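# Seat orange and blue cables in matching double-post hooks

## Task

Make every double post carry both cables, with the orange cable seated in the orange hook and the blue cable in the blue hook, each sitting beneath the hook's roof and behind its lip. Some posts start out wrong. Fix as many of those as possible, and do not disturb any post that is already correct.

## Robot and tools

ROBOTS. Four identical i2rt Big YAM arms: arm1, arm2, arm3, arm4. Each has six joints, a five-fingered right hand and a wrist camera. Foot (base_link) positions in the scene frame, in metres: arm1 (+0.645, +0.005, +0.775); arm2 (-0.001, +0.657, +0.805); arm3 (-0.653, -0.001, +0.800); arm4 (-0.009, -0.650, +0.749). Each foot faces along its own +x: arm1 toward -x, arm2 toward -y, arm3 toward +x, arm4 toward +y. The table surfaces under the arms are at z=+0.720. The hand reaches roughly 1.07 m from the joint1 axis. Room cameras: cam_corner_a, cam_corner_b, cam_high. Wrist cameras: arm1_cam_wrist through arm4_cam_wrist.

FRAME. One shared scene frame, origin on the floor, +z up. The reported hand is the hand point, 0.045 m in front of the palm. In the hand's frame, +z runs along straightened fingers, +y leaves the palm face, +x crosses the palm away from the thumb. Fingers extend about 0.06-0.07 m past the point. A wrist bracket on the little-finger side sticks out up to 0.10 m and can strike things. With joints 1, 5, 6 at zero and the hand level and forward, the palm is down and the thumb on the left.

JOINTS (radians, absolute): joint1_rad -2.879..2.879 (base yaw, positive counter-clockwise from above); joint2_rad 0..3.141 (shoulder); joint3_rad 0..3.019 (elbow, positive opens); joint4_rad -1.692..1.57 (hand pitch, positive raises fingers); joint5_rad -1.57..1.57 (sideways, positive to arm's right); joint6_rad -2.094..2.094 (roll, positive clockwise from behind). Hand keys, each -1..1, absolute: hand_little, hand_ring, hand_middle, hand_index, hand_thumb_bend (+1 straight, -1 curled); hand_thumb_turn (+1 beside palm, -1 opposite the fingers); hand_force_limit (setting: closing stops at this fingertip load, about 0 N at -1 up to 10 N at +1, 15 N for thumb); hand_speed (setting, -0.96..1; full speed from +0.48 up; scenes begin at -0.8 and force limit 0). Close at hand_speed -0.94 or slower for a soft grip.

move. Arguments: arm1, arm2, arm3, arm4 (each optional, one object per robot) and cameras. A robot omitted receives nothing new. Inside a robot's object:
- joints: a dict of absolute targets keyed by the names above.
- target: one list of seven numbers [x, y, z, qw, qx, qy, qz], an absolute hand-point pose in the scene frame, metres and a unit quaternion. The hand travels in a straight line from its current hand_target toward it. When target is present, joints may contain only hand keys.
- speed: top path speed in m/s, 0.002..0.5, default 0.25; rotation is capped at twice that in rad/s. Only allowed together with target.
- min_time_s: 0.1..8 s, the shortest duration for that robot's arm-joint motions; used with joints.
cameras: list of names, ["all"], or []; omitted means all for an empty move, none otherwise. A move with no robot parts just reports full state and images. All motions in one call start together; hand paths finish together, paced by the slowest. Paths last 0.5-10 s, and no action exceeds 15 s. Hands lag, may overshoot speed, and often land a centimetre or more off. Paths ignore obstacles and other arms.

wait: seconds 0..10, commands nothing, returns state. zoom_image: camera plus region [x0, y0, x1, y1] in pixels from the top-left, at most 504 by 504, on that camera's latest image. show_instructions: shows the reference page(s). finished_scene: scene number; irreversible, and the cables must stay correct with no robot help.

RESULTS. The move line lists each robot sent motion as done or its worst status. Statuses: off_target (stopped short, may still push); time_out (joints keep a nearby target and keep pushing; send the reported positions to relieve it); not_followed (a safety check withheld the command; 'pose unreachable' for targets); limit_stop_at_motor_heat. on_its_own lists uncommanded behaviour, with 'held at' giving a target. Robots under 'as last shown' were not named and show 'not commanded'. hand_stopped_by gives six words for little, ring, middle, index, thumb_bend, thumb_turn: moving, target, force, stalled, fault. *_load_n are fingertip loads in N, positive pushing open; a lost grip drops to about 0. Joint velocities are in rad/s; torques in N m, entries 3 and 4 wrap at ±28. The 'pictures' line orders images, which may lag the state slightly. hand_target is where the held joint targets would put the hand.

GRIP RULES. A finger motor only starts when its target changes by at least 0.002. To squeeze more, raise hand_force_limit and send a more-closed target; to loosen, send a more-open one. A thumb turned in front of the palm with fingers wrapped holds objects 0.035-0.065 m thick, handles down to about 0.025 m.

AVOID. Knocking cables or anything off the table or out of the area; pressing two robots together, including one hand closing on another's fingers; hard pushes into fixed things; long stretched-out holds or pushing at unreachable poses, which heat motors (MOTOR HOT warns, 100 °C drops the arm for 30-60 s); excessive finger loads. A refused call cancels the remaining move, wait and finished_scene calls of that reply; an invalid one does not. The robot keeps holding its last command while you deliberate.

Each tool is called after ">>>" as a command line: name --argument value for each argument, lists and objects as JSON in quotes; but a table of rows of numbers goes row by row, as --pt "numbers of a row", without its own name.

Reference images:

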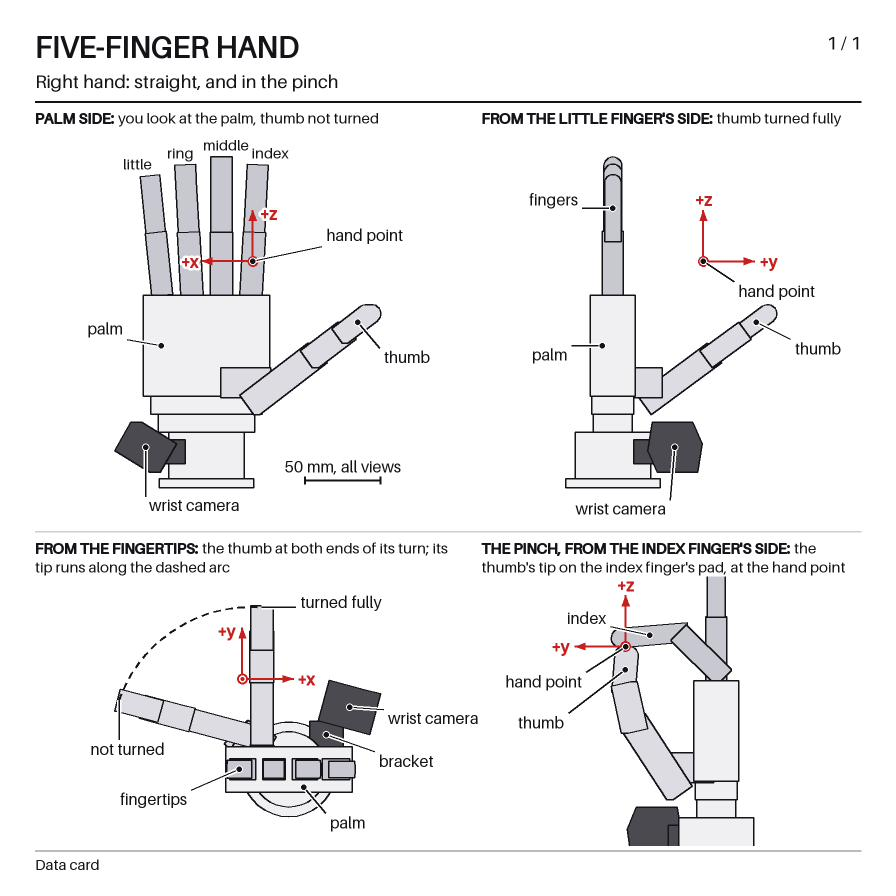

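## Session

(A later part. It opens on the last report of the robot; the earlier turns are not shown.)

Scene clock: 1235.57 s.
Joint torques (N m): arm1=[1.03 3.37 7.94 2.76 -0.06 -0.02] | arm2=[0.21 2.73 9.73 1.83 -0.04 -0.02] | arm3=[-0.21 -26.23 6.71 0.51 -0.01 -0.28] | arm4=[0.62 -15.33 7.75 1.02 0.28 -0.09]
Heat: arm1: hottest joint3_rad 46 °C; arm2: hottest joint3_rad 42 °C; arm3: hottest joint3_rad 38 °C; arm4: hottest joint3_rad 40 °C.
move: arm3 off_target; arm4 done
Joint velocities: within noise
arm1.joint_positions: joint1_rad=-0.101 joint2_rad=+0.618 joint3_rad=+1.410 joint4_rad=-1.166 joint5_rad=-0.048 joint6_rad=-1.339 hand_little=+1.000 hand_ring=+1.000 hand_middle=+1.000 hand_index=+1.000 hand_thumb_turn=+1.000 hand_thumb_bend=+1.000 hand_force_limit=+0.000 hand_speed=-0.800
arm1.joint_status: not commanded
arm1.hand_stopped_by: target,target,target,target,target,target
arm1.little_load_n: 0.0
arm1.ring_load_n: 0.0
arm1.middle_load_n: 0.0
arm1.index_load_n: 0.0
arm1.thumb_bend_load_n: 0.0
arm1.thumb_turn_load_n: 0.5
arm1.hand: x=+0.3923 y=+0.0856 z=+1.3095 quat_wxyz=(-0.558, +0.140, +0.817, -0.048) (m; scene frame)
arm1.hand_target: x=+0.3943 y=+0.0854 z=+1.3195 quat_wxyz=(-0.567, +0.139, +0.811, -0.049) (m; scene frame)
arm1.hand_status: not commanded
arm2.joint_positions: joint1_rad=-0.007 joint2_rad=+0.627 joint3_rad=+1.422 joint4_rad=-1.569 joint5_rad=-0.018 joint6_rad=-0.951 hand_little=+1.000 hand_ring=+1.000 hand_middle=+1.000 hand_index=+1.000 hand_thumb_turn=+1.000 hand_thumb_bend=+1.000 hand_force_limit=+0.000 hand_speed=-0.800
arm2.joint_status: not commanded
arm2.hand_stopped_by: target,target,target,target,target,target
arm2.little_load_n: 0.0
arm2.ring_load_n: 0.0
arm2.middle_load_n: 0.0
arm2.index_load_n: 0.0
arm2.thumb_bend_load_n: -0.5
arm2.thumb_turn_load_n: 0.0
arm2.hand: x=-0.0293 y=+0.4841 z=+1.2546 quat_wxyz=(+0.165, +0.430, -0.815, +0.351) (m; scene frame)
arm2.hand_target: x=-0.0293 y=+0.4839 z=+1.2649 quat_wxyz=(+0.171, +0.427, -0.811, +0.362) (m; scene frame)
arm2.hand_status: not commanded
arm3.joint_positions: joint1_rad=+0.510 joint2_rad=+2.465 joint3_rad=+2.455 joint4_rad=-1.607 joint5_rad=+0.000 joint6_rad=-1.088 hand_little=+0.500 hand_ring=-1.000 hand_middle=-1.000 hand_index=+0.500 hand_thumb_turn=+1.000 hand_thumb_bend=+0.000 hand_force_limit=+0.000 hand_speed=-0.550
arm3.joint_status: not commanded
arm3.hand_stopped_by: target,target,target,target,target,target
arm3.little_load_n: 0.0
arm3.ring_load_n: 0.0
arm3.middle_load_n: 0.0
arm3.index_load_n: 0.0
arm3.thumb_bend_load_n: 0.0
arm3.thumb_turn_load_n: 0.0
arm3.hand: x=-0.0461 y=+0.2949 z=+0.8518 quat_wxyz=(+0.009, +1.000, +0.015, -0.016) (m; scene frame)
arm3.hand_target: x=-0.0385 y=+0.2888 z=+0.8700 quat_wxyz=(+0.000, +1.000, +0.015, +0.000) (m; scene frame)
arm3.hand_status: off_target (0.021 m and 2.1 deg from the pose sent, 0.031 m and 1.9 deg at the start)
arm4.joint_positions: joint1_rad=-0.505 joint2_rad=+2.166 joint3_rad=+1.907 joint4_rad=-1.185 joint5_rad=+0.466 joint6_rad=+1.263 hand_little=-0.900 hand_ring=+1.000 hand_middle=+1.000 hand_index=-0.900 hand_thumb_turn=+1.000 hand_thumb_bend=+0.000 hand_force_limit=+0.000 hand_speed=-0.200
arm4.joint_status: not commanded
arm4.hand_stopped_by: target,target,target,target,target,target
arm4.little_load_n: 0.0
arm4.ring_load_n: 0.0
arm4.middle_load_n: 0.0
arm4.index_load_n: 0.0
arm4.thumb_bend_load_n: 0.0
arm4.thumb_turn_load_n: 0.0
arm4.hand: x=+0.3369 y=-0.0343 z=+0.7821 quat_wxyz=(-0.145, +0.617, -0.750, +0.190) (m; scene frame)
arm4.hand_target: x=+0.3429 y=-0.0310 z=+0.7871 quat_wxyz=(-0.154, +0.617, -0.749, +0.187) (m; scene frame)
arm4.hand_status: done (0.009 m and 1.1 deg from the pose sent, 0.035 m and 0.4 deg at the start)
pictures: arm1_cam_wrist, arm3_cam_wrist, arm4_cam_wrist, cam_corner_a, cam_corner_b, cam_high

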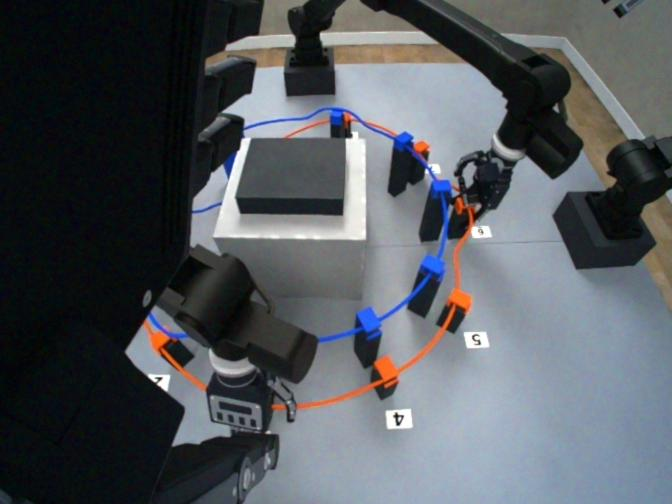

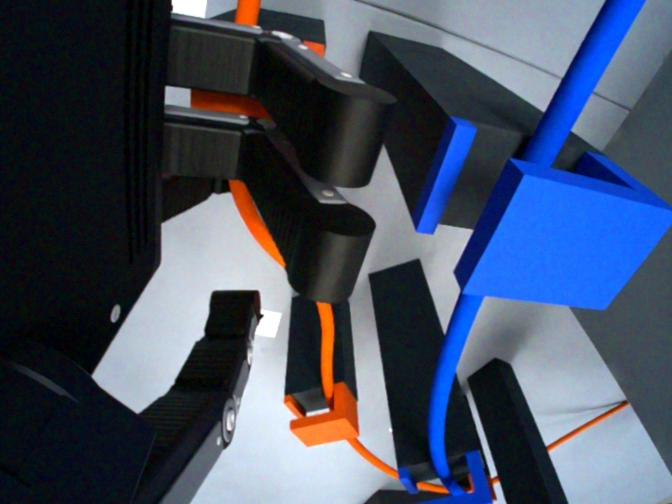

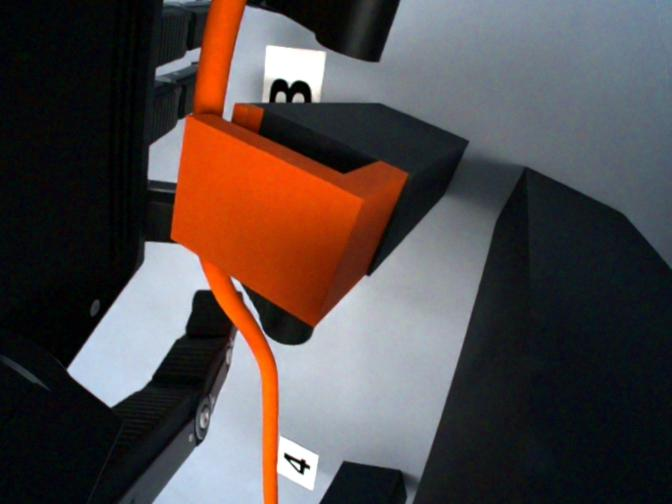

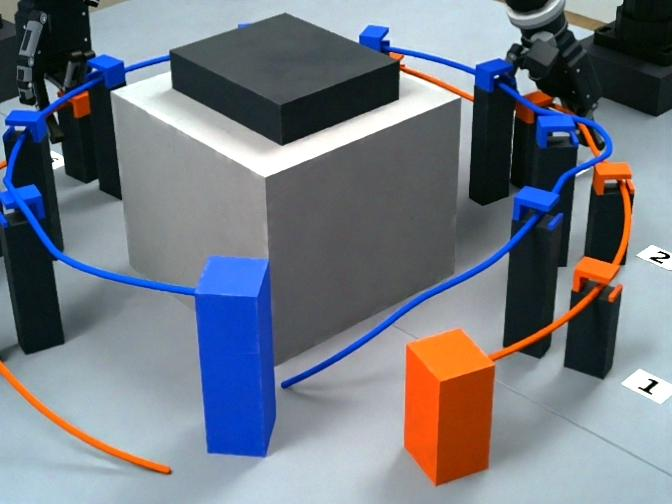

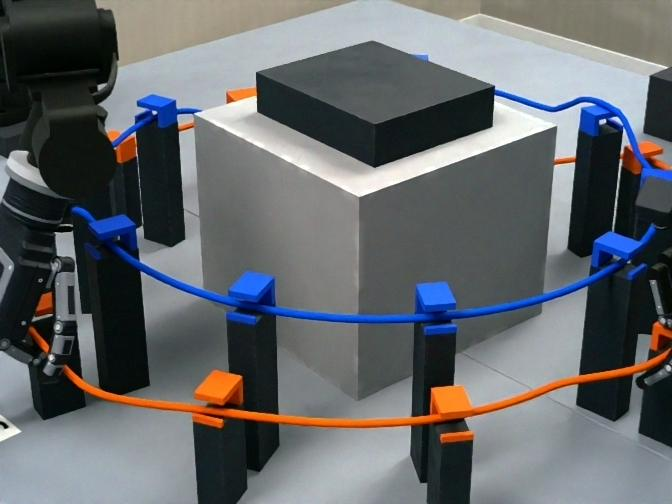

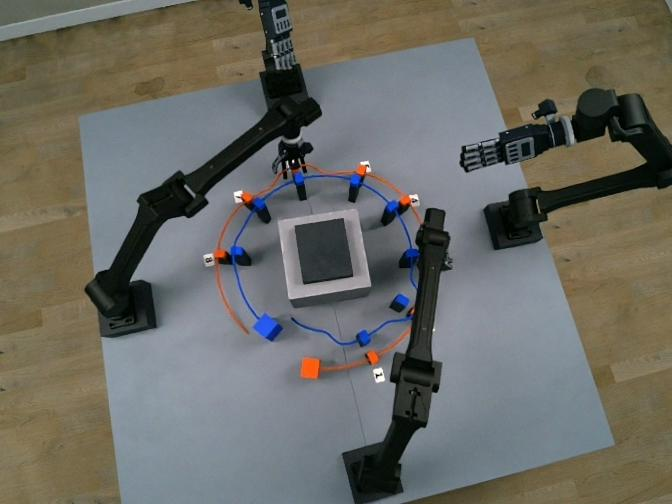

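>>> zoom_image --camera "cam_corner_a" --region '[510, 80, 570, 130]'

>>> zoom_image --camera "cam_corner_b" --region '[15, 280, 85, 380]'

>>> move --arm3 '{"joints": {"hand_index": 1.0, "hand_little": 1.0, "hand_speed": -0.3}}' --cameras '["arm1_cam_wrist", "cam_corner_a", "arm3_cam_wrist", "cam_corner_b"]'

>>> zoom_image --camera "arm1_cam_wrist" --region '[440, 170, 500, 230]'

>>> zoom_image --camera "cam_corner_a" --region '[30, 70, 100, 130]'

Scaled by 8.400.

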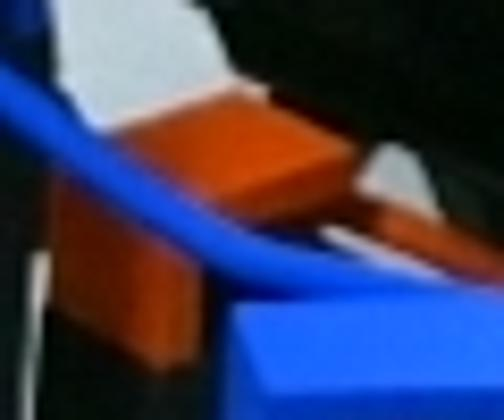

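Scaled by 5.040.

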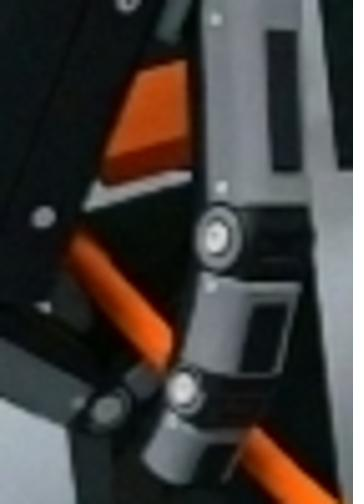

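Scene clock: 1274.63 s.
Joint torques (N m): arm1=[1.03 3.49 7.95 2.76 -0.06 -0.03] | arm2=[0.15 3.19 9.73 1.84 -0.07 -0.04] | arm3=[0.32 -25.64 6.84 0.38 -0.03 -0.25] | arm4=[0.44 -15.27 7.72 0.99 0.29 -0.08]
Heat: arm1: hottest joint3_rad 46 °C; arm2: hottest joint3_rad 42 °C; arm3: hottest joint2_rad 37 °C; arm4: hottest joint3_rad 41 °C.
move: arm3 done
Joint velocities: within noise
arm1, arm2, arm4: as last shown
arm1.thumb_turn_load_n: 0.0
arm2.thumb_bend_load_n: 0.0
arm3.joint_positions: joint1_rad=+0.510 joint2_rad=+2.465 joint3_rad=+2.455 joint4_rad=-1.606 joint5_rad=+0.000 joint6_rad=-1.089 hand_little=+1.000 hand_ring=-1.000 hand_middle=-1.000 hand_index=+1.000 hand_thumb_turn=+1.000 hand_thumb_bend=+0.000 hand_force_limit=+0.000 hand_speed=-0.300
arm3.joint_status: all done
arm3.hand_stopped_by: target,target,target,target,target,target
arm3.little_load_n: 0.0
arm3.ring_load_n: 0.0
arm3.middle_load_n: 0.0
arm3.index_load_n: 0.0
arm3.thumb_bend_load_n: 0.0
arm3.thumb_turn_load_n: 0.0
arm3.hand: x=-0.0460 y=+0.2949 z=+0.8518 quat_wxyz=(+0.009, +1.000, +0.015, -0.016) (m; scene frame)
arm3.hand_target: x=-0.0384 y=+0.2888 z=+0.8700 quat_wxyz=(+0.000, +1.000, +0.016, +0.000) (m; scene frame)
arm3.hand_status: not commanded
pictures: arm1_cam_wrist, arm3_cam_wrist, cam_corner_a, cam_corner_b

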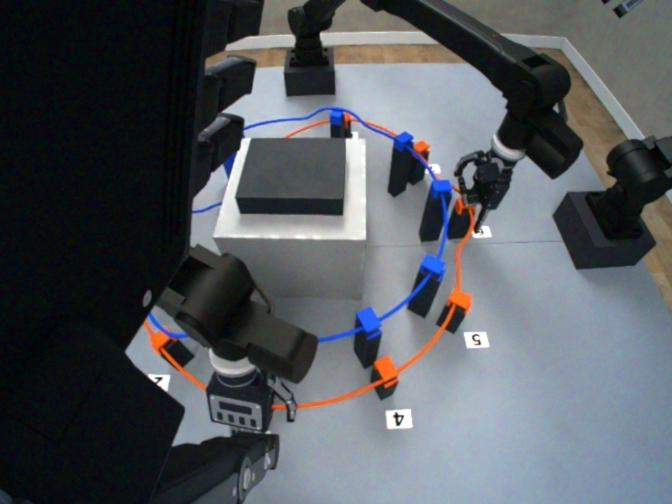

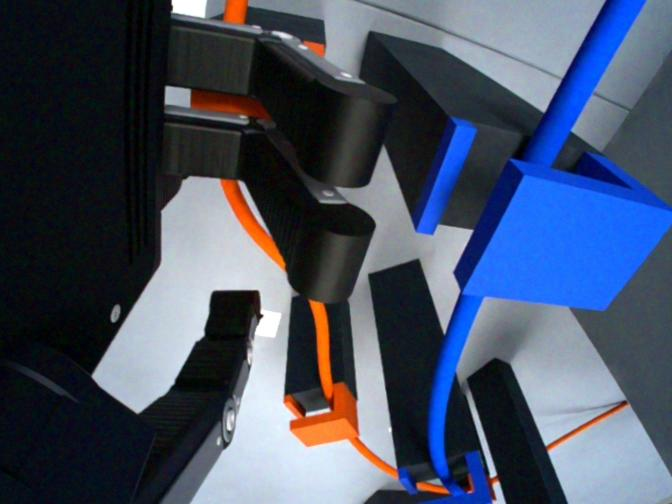

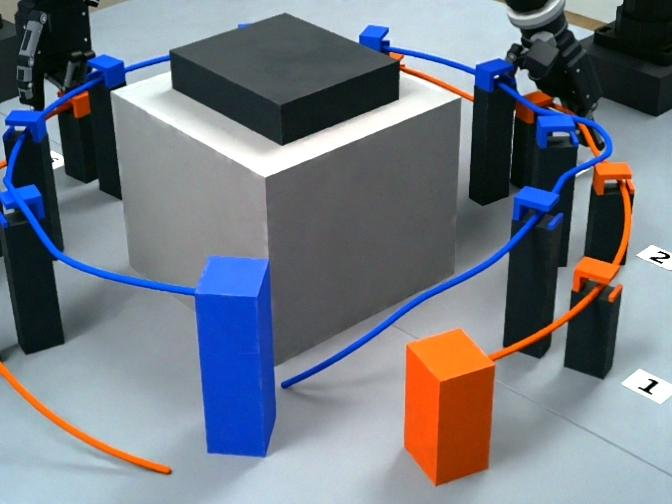

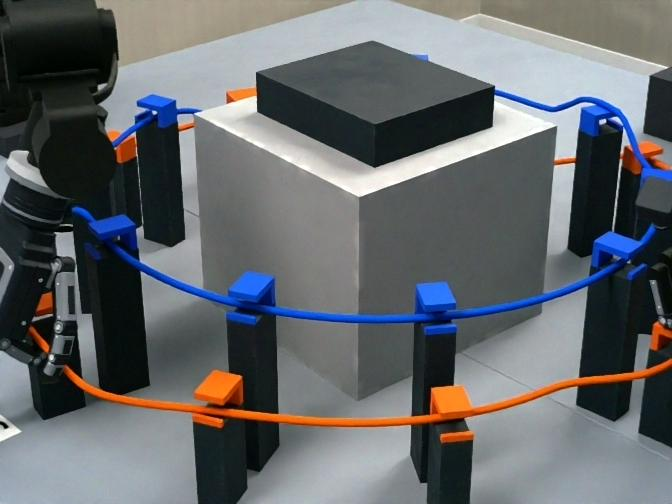

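Scaled by 8.400 from the camera's 672x504 image, which has a finer 960x720 frame.

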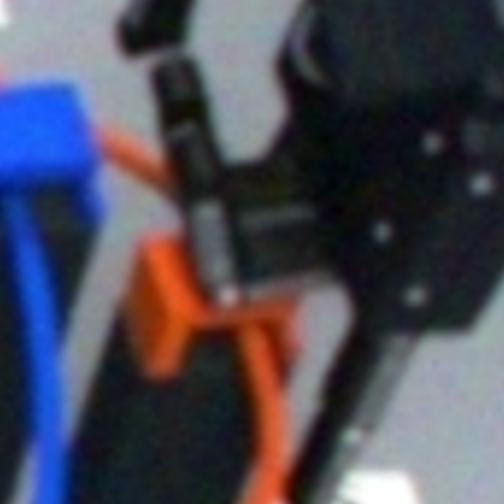

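Scaled by 7.200.

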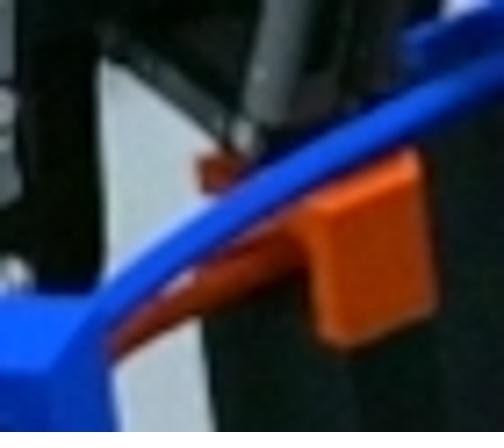

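>>> move --arm3 '{"target": [-0.0384, 0.2930, 0.96, 0, 0.9999, 0.0157, 0], "speed": 0.15}' --arm4 '{"target": [0.3350, -0.0260, 0.781, -0.1539, 0.6172, -0.7487, 0.1867], "speed": 0.06}' --cameras '["arm4_cam_wrist", "arm1_cam_wrist", "cam_corner_a", "arm3_cam_wrist", "cam_corner_b"]'

>>> zoom_image --camera "arm1_cam_wrist" --region '[440, 170, 500, 230]'

>>> zoom_image --camera "cam_corner_a" --region '[30, 70, 100, 130]'

>>> zoom_image --camera "cam_corner_a" --region '[510, 80, 570, 130]'

>>> zoom_image --camera "cam_corner_b" --region '[15, 280, 85, 380]'

Scene clock: 1306.03 s.
Joint torques (N m): arm1=[1.03 3.37 7.95 2.76 -0.06 -0.02] | arm2=[0.03 3.25 9.91 1.95 -0.08 -0.02] | arm3=[0.44 -22.42 10.32 -0.02 0.02 -0.22] | arm4=[1.55 -14.86 7.66 1.02 0.35 0.08]
Heat: arm1: hottest joint3_rad 46 °C; arm2: hottest joint3_rad 42 °C; arm3: hottest joint2_rad 37 °C; arm4: hottest joint3_rad 41 °C.
move: arm3 off_target; arm4 done
Joint velocities: within noise
arm1, arm2: as last shown
arm1.little_load_n: -0.5
arm2.middle_load_n: 0.5
arm3.joint_positions: joint1_rad=+0.510 joint2_rad=+2.356 joint3_rad=+2.497 joint4_rad=-1.673 joint5_rad=+0.003 joint6_rad=-1.090 hand_little=+1.000 hand_ring=-1.000 hand_middle=-1.000 hand_index=+1.000 hand_thumb_turn=+1.000 hand_thumb_bend=+0.000 hand_force_limit=+0.000 hand_speed=-0.300
arm3.joint_status: not commanded
arm3.hand_stopped_by: target,target,target,target,target,target
arm3.little_load_n: 0.0
arm3.ring_load_n: 0.0
arm3.middle_load_n: 0.0
arm3.index_load_n: 0.0
arm3.thumb_bend_load_n: 0.0
arm3.thumb_turn_load_n: 0.0
arm3.hand: x=-0.0492 y=+0.2924 z=+0.9400 quat_wxyz=(-0.010, +1.000, +0.016, +0.022) (m; scene frame)
arm3.hand_target: x=-0.0398 y=+0.2921 z=+0.9595 quat_wxyz=(-0.019, +0.999, +0.020, +0.042) (m; scene frame)
arm3.hand_status: off_target (0.023 m and 2.7 deg from the pose sent, 0.109 m and 2.1 deg at the start; a joint's target at an end of its range on 31 of 39 steps)
arm4.joint_positions: joint1_rad=-0.505 joint2_rad=+2.166 joint3_rad=+1.907 joint4_rad=-1.182 joint5_rad=+0.466 joint6_rad=+1.263 hand_little=-0.900 hand_ring=+1.000 hand_middle=+1.000 hand_index=-0.900 hand_thumb_turn=+1.000 hand_thumb_bend=+0.000 hand_force_limit=+0.000 hand_speed=-0.200
arm4.joint_status: not commanded
arm4.hand_stopped_by: target,target,target,target,target,target
arm4.little_load_n: 0.0
arm4.ring_load_n: 0.0
arm4.middle_load_n: 0.0
arm4.index_load_n: 0.0
arm4.thumb_bend_load_n: 0.0
arm4.thumb_turn_load_n: 0.0
arm4.hand: x=+0.3374 y=-0.0335 z=+0.7822 quat_wxyz=(-0.147, +0.617, -0.750, +0.190) (m; scene frame)
arm4.hand_target: x=+0.3349 y=-0.0260 z=+0.7811 quat_wxyz=(-0.154, +0.617, -0.749, +0.187) (m; scene frame)
arm4.hand_status: done (0.008 m and 0.9 deg from the pose sent, 0.009 m and 1.1 deg at the start)
pictures: arm1_cam_wrist, arm3_cam_wrist, arm4_cam_wrist, cam_corner_a, cam_corner_b

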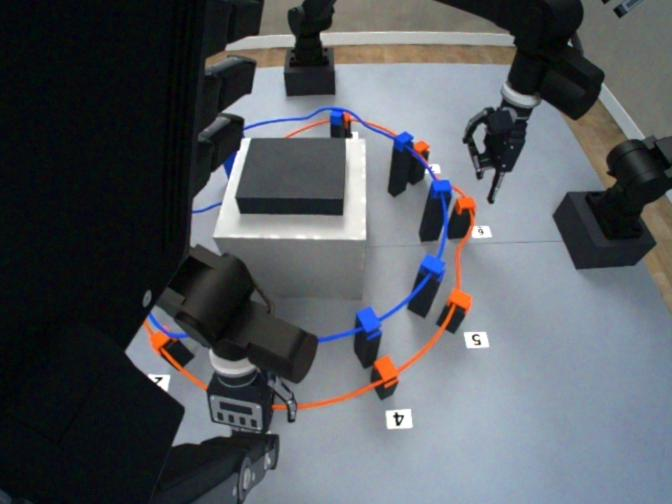

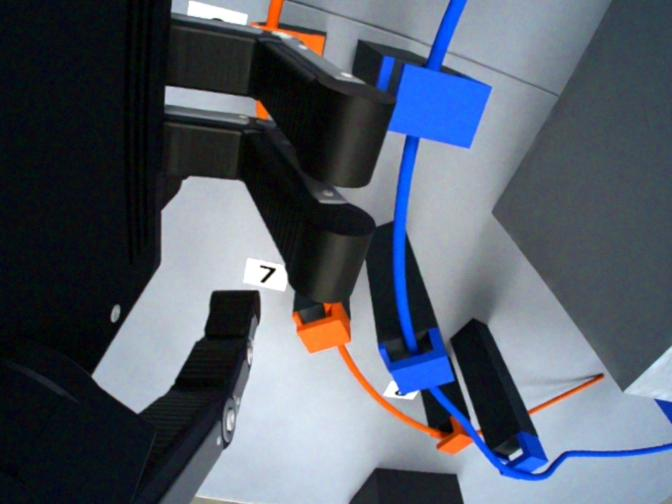

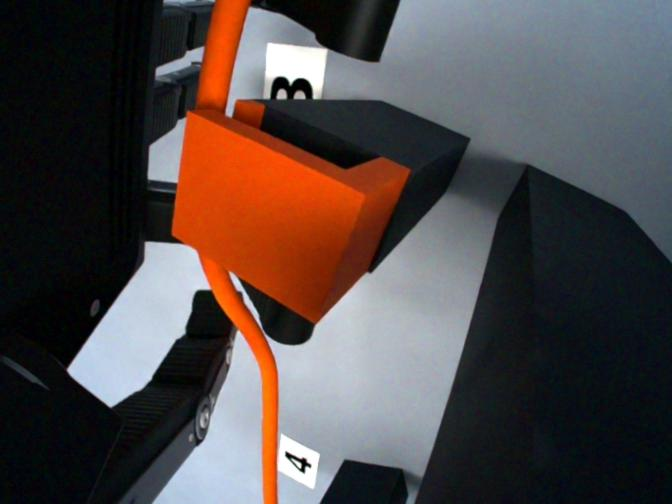

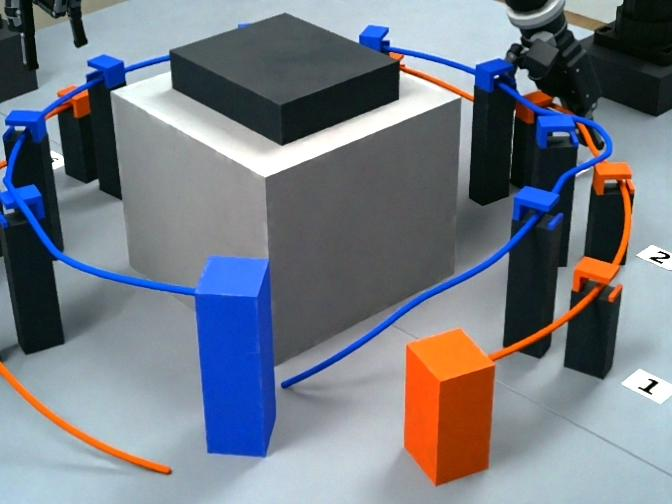

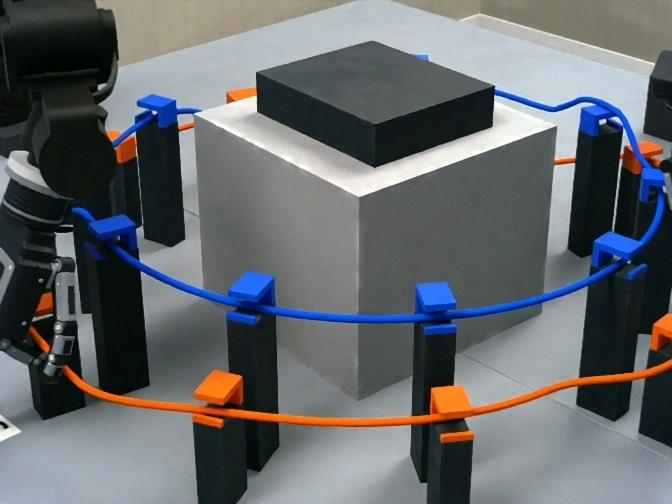

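Scaled by 8.400 from the camera's 672x504 image, which has a finer 960x720 frame.

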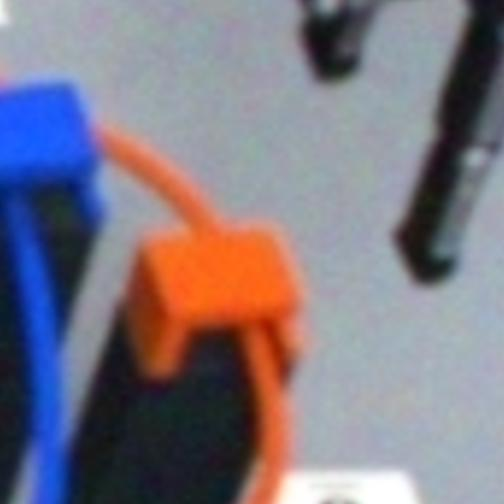

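Scaled by 7.200.

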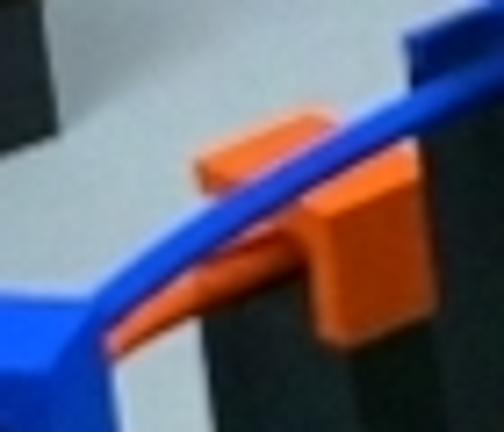

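Scaled by 8.400.

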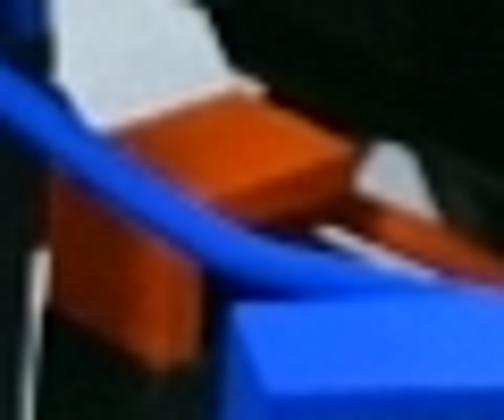

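Scaled by 5.040.

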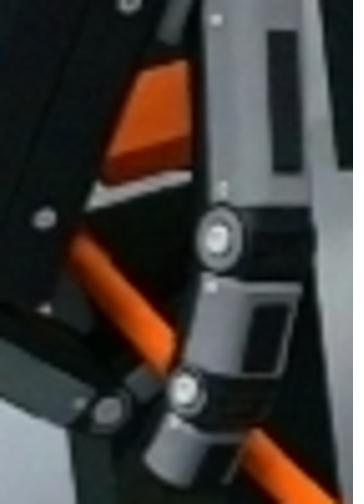

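>>> move --arm3 '{"joints": {"joint1_rad": 0.5, "joint2_rad": 0.6, "joint3_rad": 1.41, "joint4_rad": -1.465, "joint5_rad": 0.0, "joint6_rad": -1.1, "hand_middle": 1, "hand_ring": 1, "hand_thumb_bend": 1}, "min_time_s": 2.2}' --arm4 '{"target": [0.3190, -0.0215, 0.786, -0.1539, 0.6172, -0.7487, 0.1867], "speed": 0.05}' --cameras '["arm4_cam_wrist", "arm1_cam_wrist", "cam_corner_a", "arm2_cam_wrist", "cam_corner_b"]'

>>> zoom_image --camera "cam_corner_a" --region '[510, 80, 570, 130]'

>>> zoom_image --camera "cam_corner_b" --region '[15, 280, 85, 380]'

>>> zoom_image --camera "arm4_cam_wrist" --region '[100, 0, 460, 360]'

Scene clock: 1374.53 s.
Joint torques (N m): arm1=[0.97 3.43 7.95 2.74 -0.06 -0.03] | arm2=[-0.03 3.19 9.84 1.87 -0.05 -0.02] | arm3=[1.03 3.25 6.02 2.69 -0.17 -0.22] | arm4=[1.9 -15.62 7.45 0.28 0.29 0.16]
Heat: arm1: hottest joint3_rad 46 °C; arm2: hottest joint3_rad 42 °C; arm3: hottest joint3_rad 43 °C; arm4: hottest joint3_rad 41 °C.
move: arm3 done; arm4 done
Joint velocities: within noise
arm1: as last shown
arm1.little_load_n: 0.0
arm2.joint_positions: joint1_rad=-0.007 joint2_rad=+0.627 joint3_rad=+1.422 joint4_rad=-1.569 joint5_rad=-0.018 joint6_rad=-0.951 hand_little=+1.000 hand_ring=+1.000 hand_middle=+1.000 hand_index=+1.000 hand_thumb_turn=+1.000 hand_thumb_bend=+1.000 hand_force_limit=+0.000 hand_speed=-0.800
arm2.joint_status: not commanded
arm2.hand_stopped_by: target,target,target,target,target,target
arm2.little_load_n: 0.0
arm2.ring_load_n: 0.0
arm2.middle_load_n: 0.0
arm2.index_load_n: 0.0
arm2.thumb_bend_load_n: 0.0
arm2.thumb_turn_load_n: 0.0
arm2.hand: x=-0.0293 y=+0.4841 z=+1.2546 quat_wxyz=(+0.165, +0.430, -0.815, +0.351) (m; scene frame)
arm2.hand_target: x=-0.0293 y=+0.4839 z=+1.2649 quat_wxyz=(+0.171, +0.427, -0.811, +0.362) (m; scene frame)
arm2.hand_status: not commanded
arm3.joint_positions: joint1_rad=+0.510 joint2_rad=+0.597 joint3_rad=+1.411 joint4_rad=-1.483 joint5_rad=+0.002 joint6_rad=-1.090 hand_little=+1.000 hand_ring=+1.000 hand_middle=+1.000 hand_index=+1.000 hand_thumb_turn=+1.000 hand_thumb_bend=+1.000 hand_force_limit=+0.000 hand_speed=-0.300
arm3.joint_status: all done
arm3.hand_stopped_by: target,target,target,target,target,target
arm3.little_load_n: 0.0
arm3.ring_load_n: 0.0
arm3.middle_load_n: 0.0
arm3.index_load_n: 0.0
arm3.thumb_bend_load_n: 0.0
arm3.thumb_turn_load_n: 0.0
arm3.hand: x=-0.4753 y=+0.0527 z=+1.2696 quat_wxyz=(-0.209, +0.898, +0.014, +0.387) (m; scene frame)
arm3.hand_target: x=-0.4701 y=+0.0534 z=+1.2721 quat_wxyz=(-0.209, +0.895, +0.014, +0.394) (m; scene frame)
arm3.hand_status: not commanded
arm4.joint_positions: joint1_rad=-0.483 joint2_rad=+2.166 joint3_rad=+1.907 joint4_rad=-1.182 joint5_rad=+0.470 joint6_rad=+1.280 hand_little=-0.900 hand_ring=+1.000 hand_middle=+1.000 hand_index=-0.900 hand_thumb_turn=+1.000 hand_thumb_bend=+0.000 hand_force_limit=+0.000 hand_speed=-0.200
arm4.joint_status: not commanded
arm4.hand_stopped_by: target,target,target,target,target,target
arm4.little_load_n: 0.0
arm4.ring_load_n: 0.0
arm4.middle_load_n: 0.0
arm4.index_load_n: 0.0
arm4.thumb_bend_load_n: 0.0
arm4.thumb_turn_load_n: 0.0
arm4.hand: x=+0.3252 y=-0.0255 z=+0.7826 quat_wxyz=(-0.152, +0.618, -0.748, +0.189) (m; scene frame)
arm4.hand_target: x=+0.3191 y=-0.0216 z=+0.7860 quat_wxyz=(-0.154, +0.617, -0.749, +0.187) (m; scene frame)
arm4.hand_status: done (0.008 m and 0.4 deg from the pose sent, 0.022 m and 0.9 deg at the start)
pictures: arm1_cam_wrist, arm2_cam_wrist, arm4_cam_wrist, cam_corner_a, cam_corner_b
led back after a hold (arm3 arm): the arm was led back toward your command in small steps, so it may still be short of it.
joint command not followed: on one or more control steps a check withheld the commanded joint targets of the arm3 arm, and it was not sent them on those steps.
cause: the commanded joint targets, or the way to them, would bring a part of the robot too close to another arm (a part of this arm and the arm2 arm's hand, 48 mm apart when this arm was first held).

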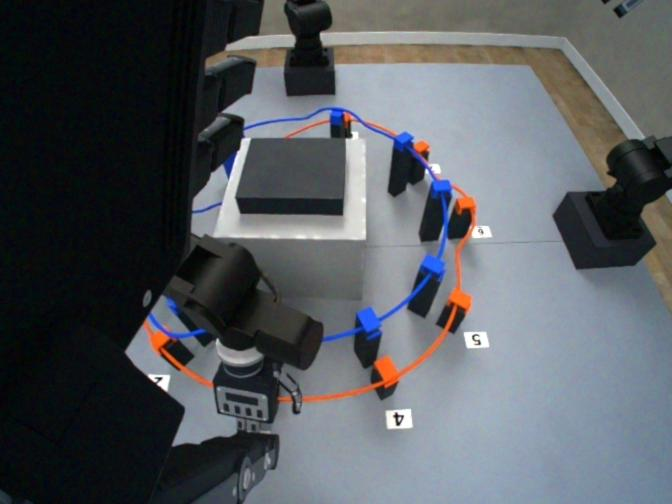

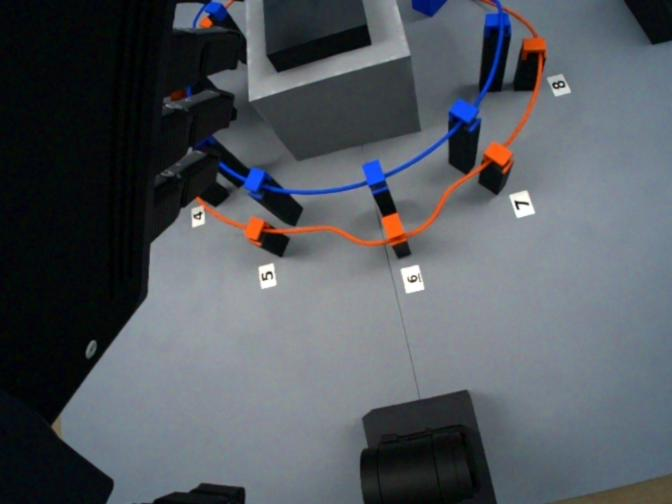

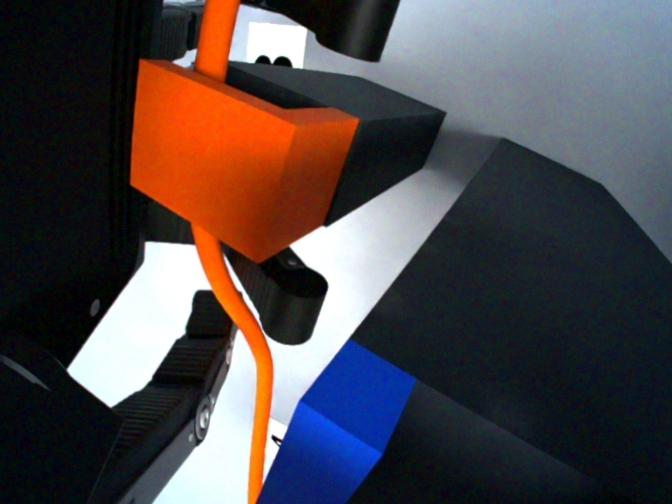

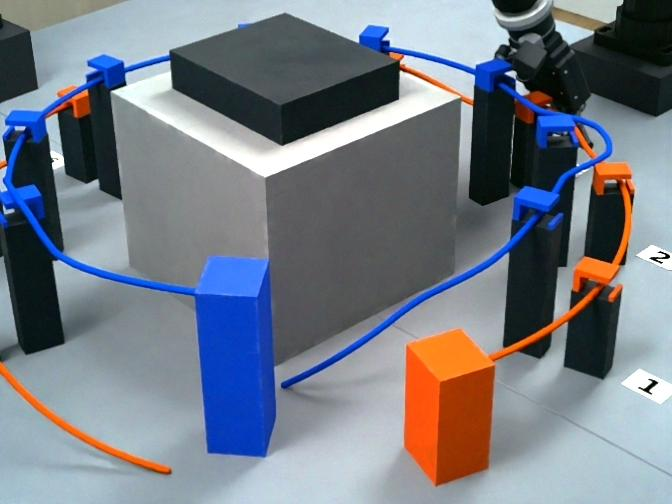

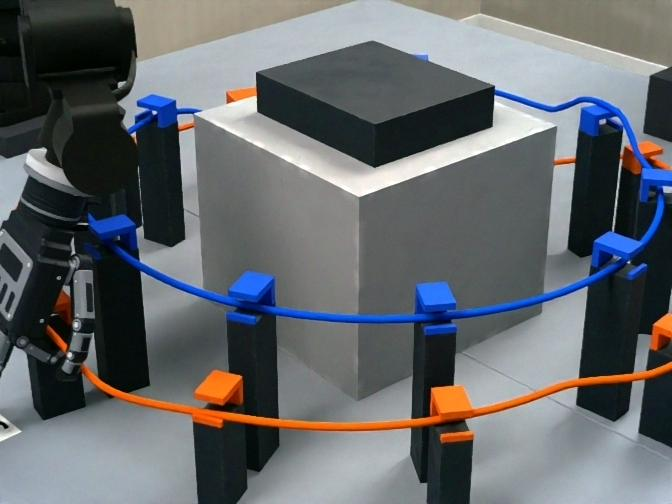

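Scaled by 8.400.

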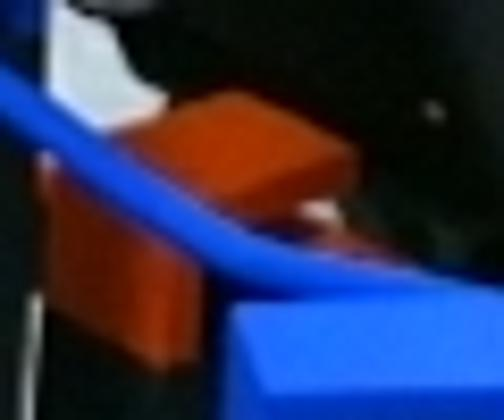

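Scaled by 5.040.

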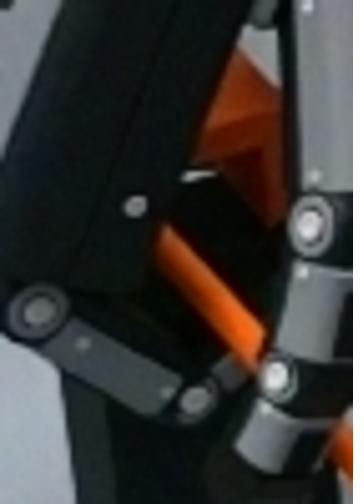

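Scaled by 1.400 from the camera's 672x504 image, which has a finer 960x720 frame.

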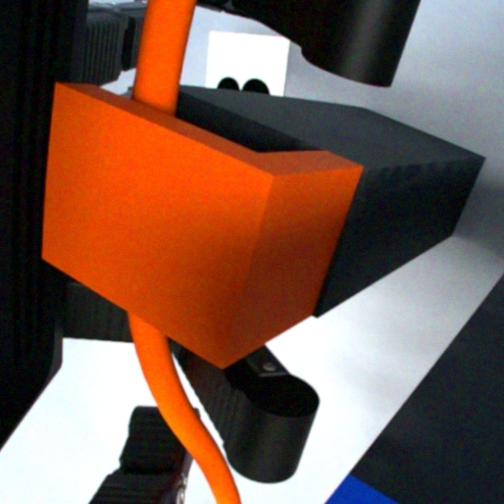

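>>> move --arm2 '{"target": [-0.3175, 0.0566, 0.93, -0.3344, 0.7171, 0.5542, -0.2584], "speed": 0.45, "joints": {"hand_index": -0.75, "hand_little": -0.75, "hand_thumb_bend": 0.0, "hand_speed": -0.2}}' --arm4 '{"target": [0.3060, -0.0190, 0.785, -0.1539, 0.6172, -0.7487, 0.1867], "speed": 0.05}' --cameras '["all"]'

>>> zoom_image --camera "cam_corner_a" --region '[510, 80, 570, 130]'

>>> zoom_image --camera "cam_corner_b" --region '[15, 280, 85, 380]'

>>> zoom_image --camera "arm4_cam_wrist" --region '[100, 0, 460, 360]'

>>> zoom_image --camera "cam_high" --region '[180, 190, 300, 310]'

Scene clock: 1402.90 s.
Joint torques (N m): arm1=[1.08 3.6 7.95 2.74 -0.06 -0.02] | arm2=[-0.38 -17.79 14 0.13 0.53 0.13] | arm3=[0.91 3.31 6.15 2.5 -0.14 -0.23] | arm4=[3.25 -15.91 6.75 0.08 0.13 0.16]
Heat: arm1: hottest joint3_rad 46 °C; arm2: hottest joint3_rad 43 °C; arm3: hottest joint3_rad 39 °C; arm4: hottest joint3_rad 40 °C.
move: arm2 off_target; arm4 off_target
Joint velocities: within noise
arm1, arm3: as last shown
arm2.joint_positions: joint1_rad=-0.339 joint2_rad=+2.006 joint3_rad=+1.773 joint4_rad=-1.291 joint5_rad=+0.878 joint6_rad=+1.455 hand_little=-0.750 hand_ring=+1.000 hand_middle=+1.000 hand_index=-0.750 hand_thumb_turn=+1.000 hand_thumb_bend=+0.000 hand_force_limit=+0.000 hand_speed=-0.200
arm2.joint_status: all done
arm2.hand_stopped_by: target,target,target,target,target,target
arm2.little_load_n: 0.0
arm2.ring_load_n: 0.0
arm2.middle_load_n: 0.0
arm2.index_load_n: 0.0
arm2.thumb_bend_load_n: 0.0
arm2.thumb_turn_load_n: 0.0
arm2.hand: x=-0.3085 y=+0.0740 z=+0.9155 quat_wxyz=(+0.345, -0.708, -0.565, +0.245) (m; scene frame)
arm2.hand_target: x=-0.3172 y=+0.0578 z=+0.9303 quat_wxyz=(+0.334, -0.717, -0.554, +0.259) (m; scene frame)
arm2.hand_status: off_target (0.024 m and 2.6 deg from the pose sent, 0.609 m and 146.3 deg at the start)
arm4.joint_positions: joint1_rad=-0.479 joint2_rad=+2.166 joint3_rad=+1.902 joint4_rad=-1.182 joint5_rad=+0.477 joint6_rad=+1.303 hand_little=-0.900 hand_ring=+1.000 hand_middle=+1.000 hand_index=-0.900 hand_thumb_turn=+1.000 hand_thumb_bend=+0.000 hand_force_limit=+0.000 hand_speed=-0.200
arm4.joint_status: not commanded
arm4.hand_stopped_by: target,target,target,target,target,target
arm4.little_load_n: 0.0
arm4.ring_load_n: 0.0
arm4.middle_load_n: 0.0
arm4.index_load_n: 0.0
arm4.thumb_bend_load_n: 0.0
arm4.thumb_turn_load_n: 0.0
arm4.hand: x=+0.3242 y=-0.0252 z=+0.7812 quat_wxyz=(-0.153, +0.611, -0.753, +0.191) (m; scene frame)
arm4.hand_target: x=+0.3062 y=-0.0193 z=+0.7848 quat_wxyz=(-0.154, +0.617, -0.749, +0.187) (m; scene frame)
arm4.hand_status: off_target (0.020 m and 1.0 deg from the pose sent, 0.020 m and 0.4 deg at the start)
pictures: arm1_cam_wrist, arm2_cam_wrist, arm3_cam_wrist, arm4_cam_wrist, cam_corner_a, cam_corner_b, cam_high

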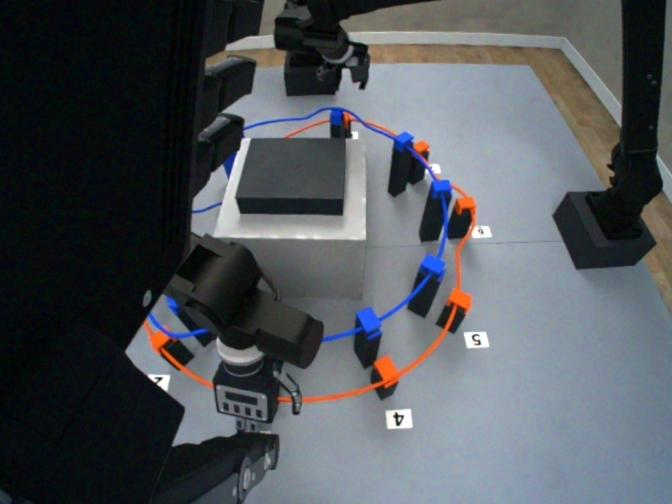

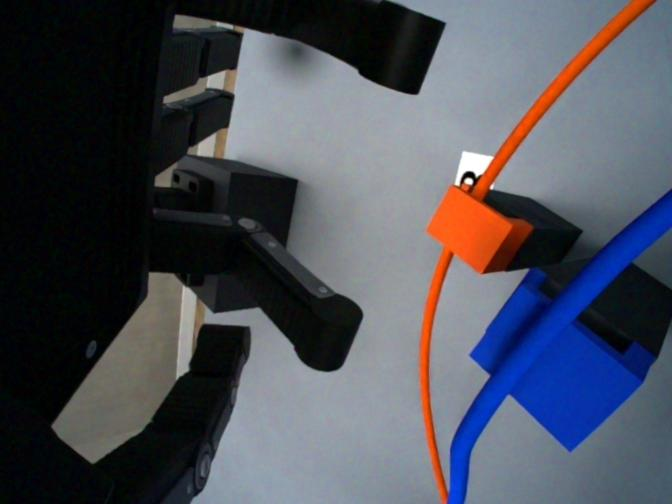

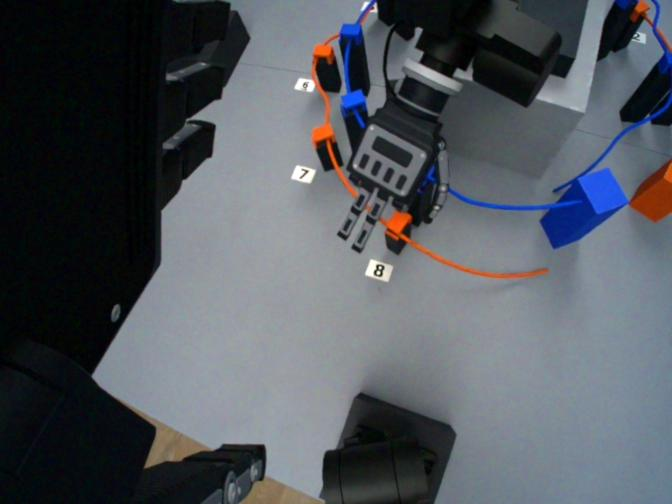

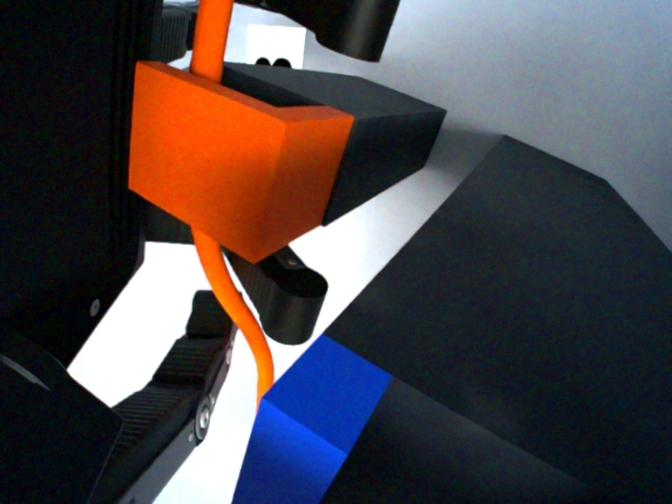

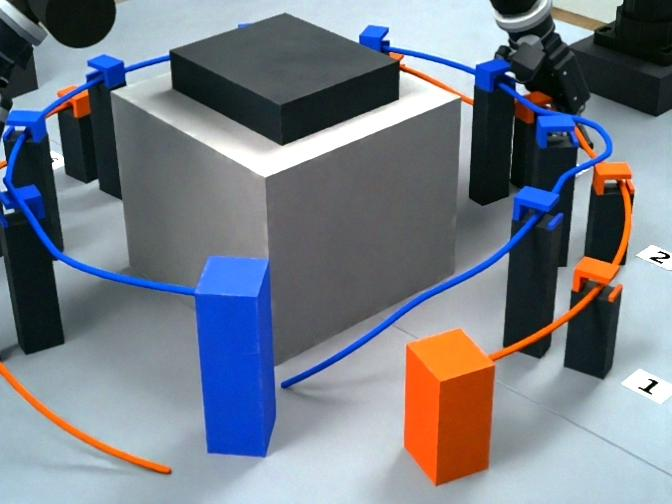

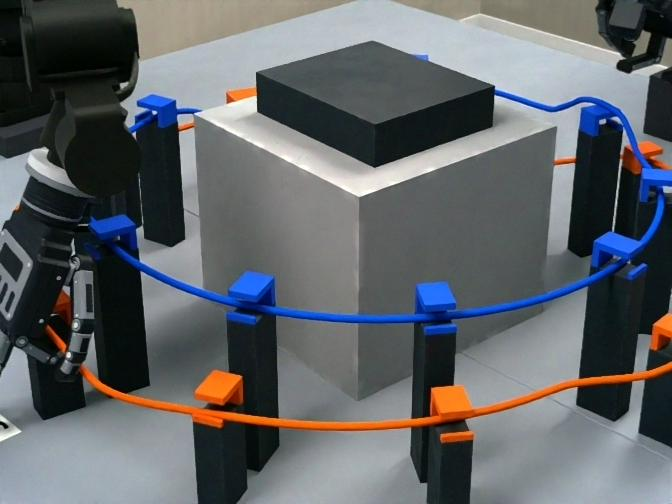

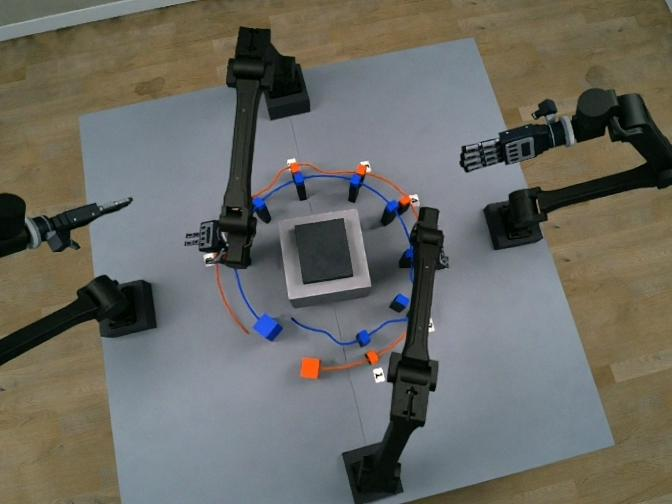

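Scaled by 8.400.

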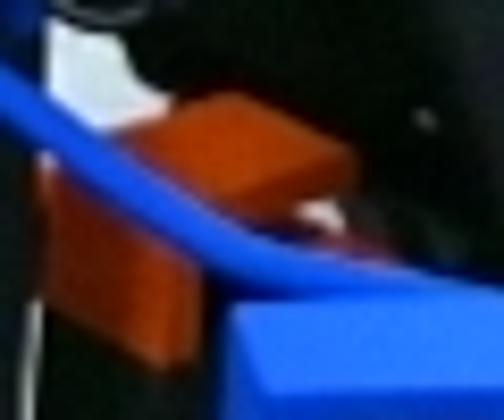

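Scaled by 5.040.

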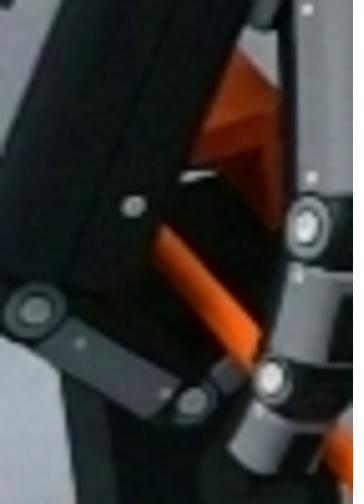

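Scaled by 1.400 from the camera's 672x504 image, which has a finer 960x720 frame.

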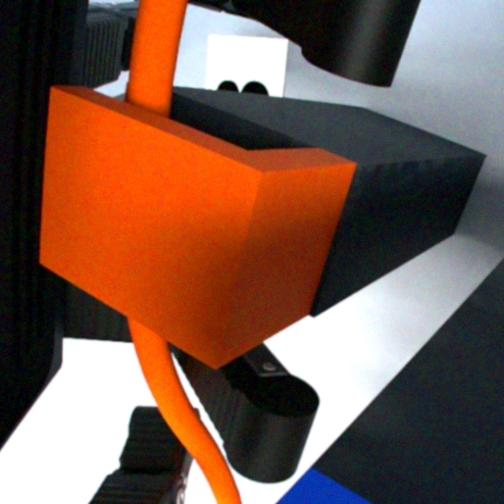

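Scaled by 4.200.

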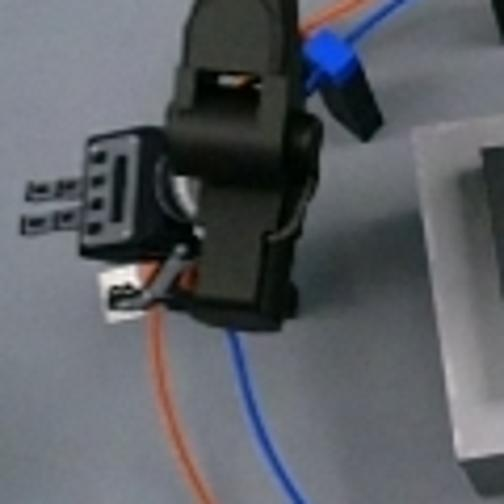

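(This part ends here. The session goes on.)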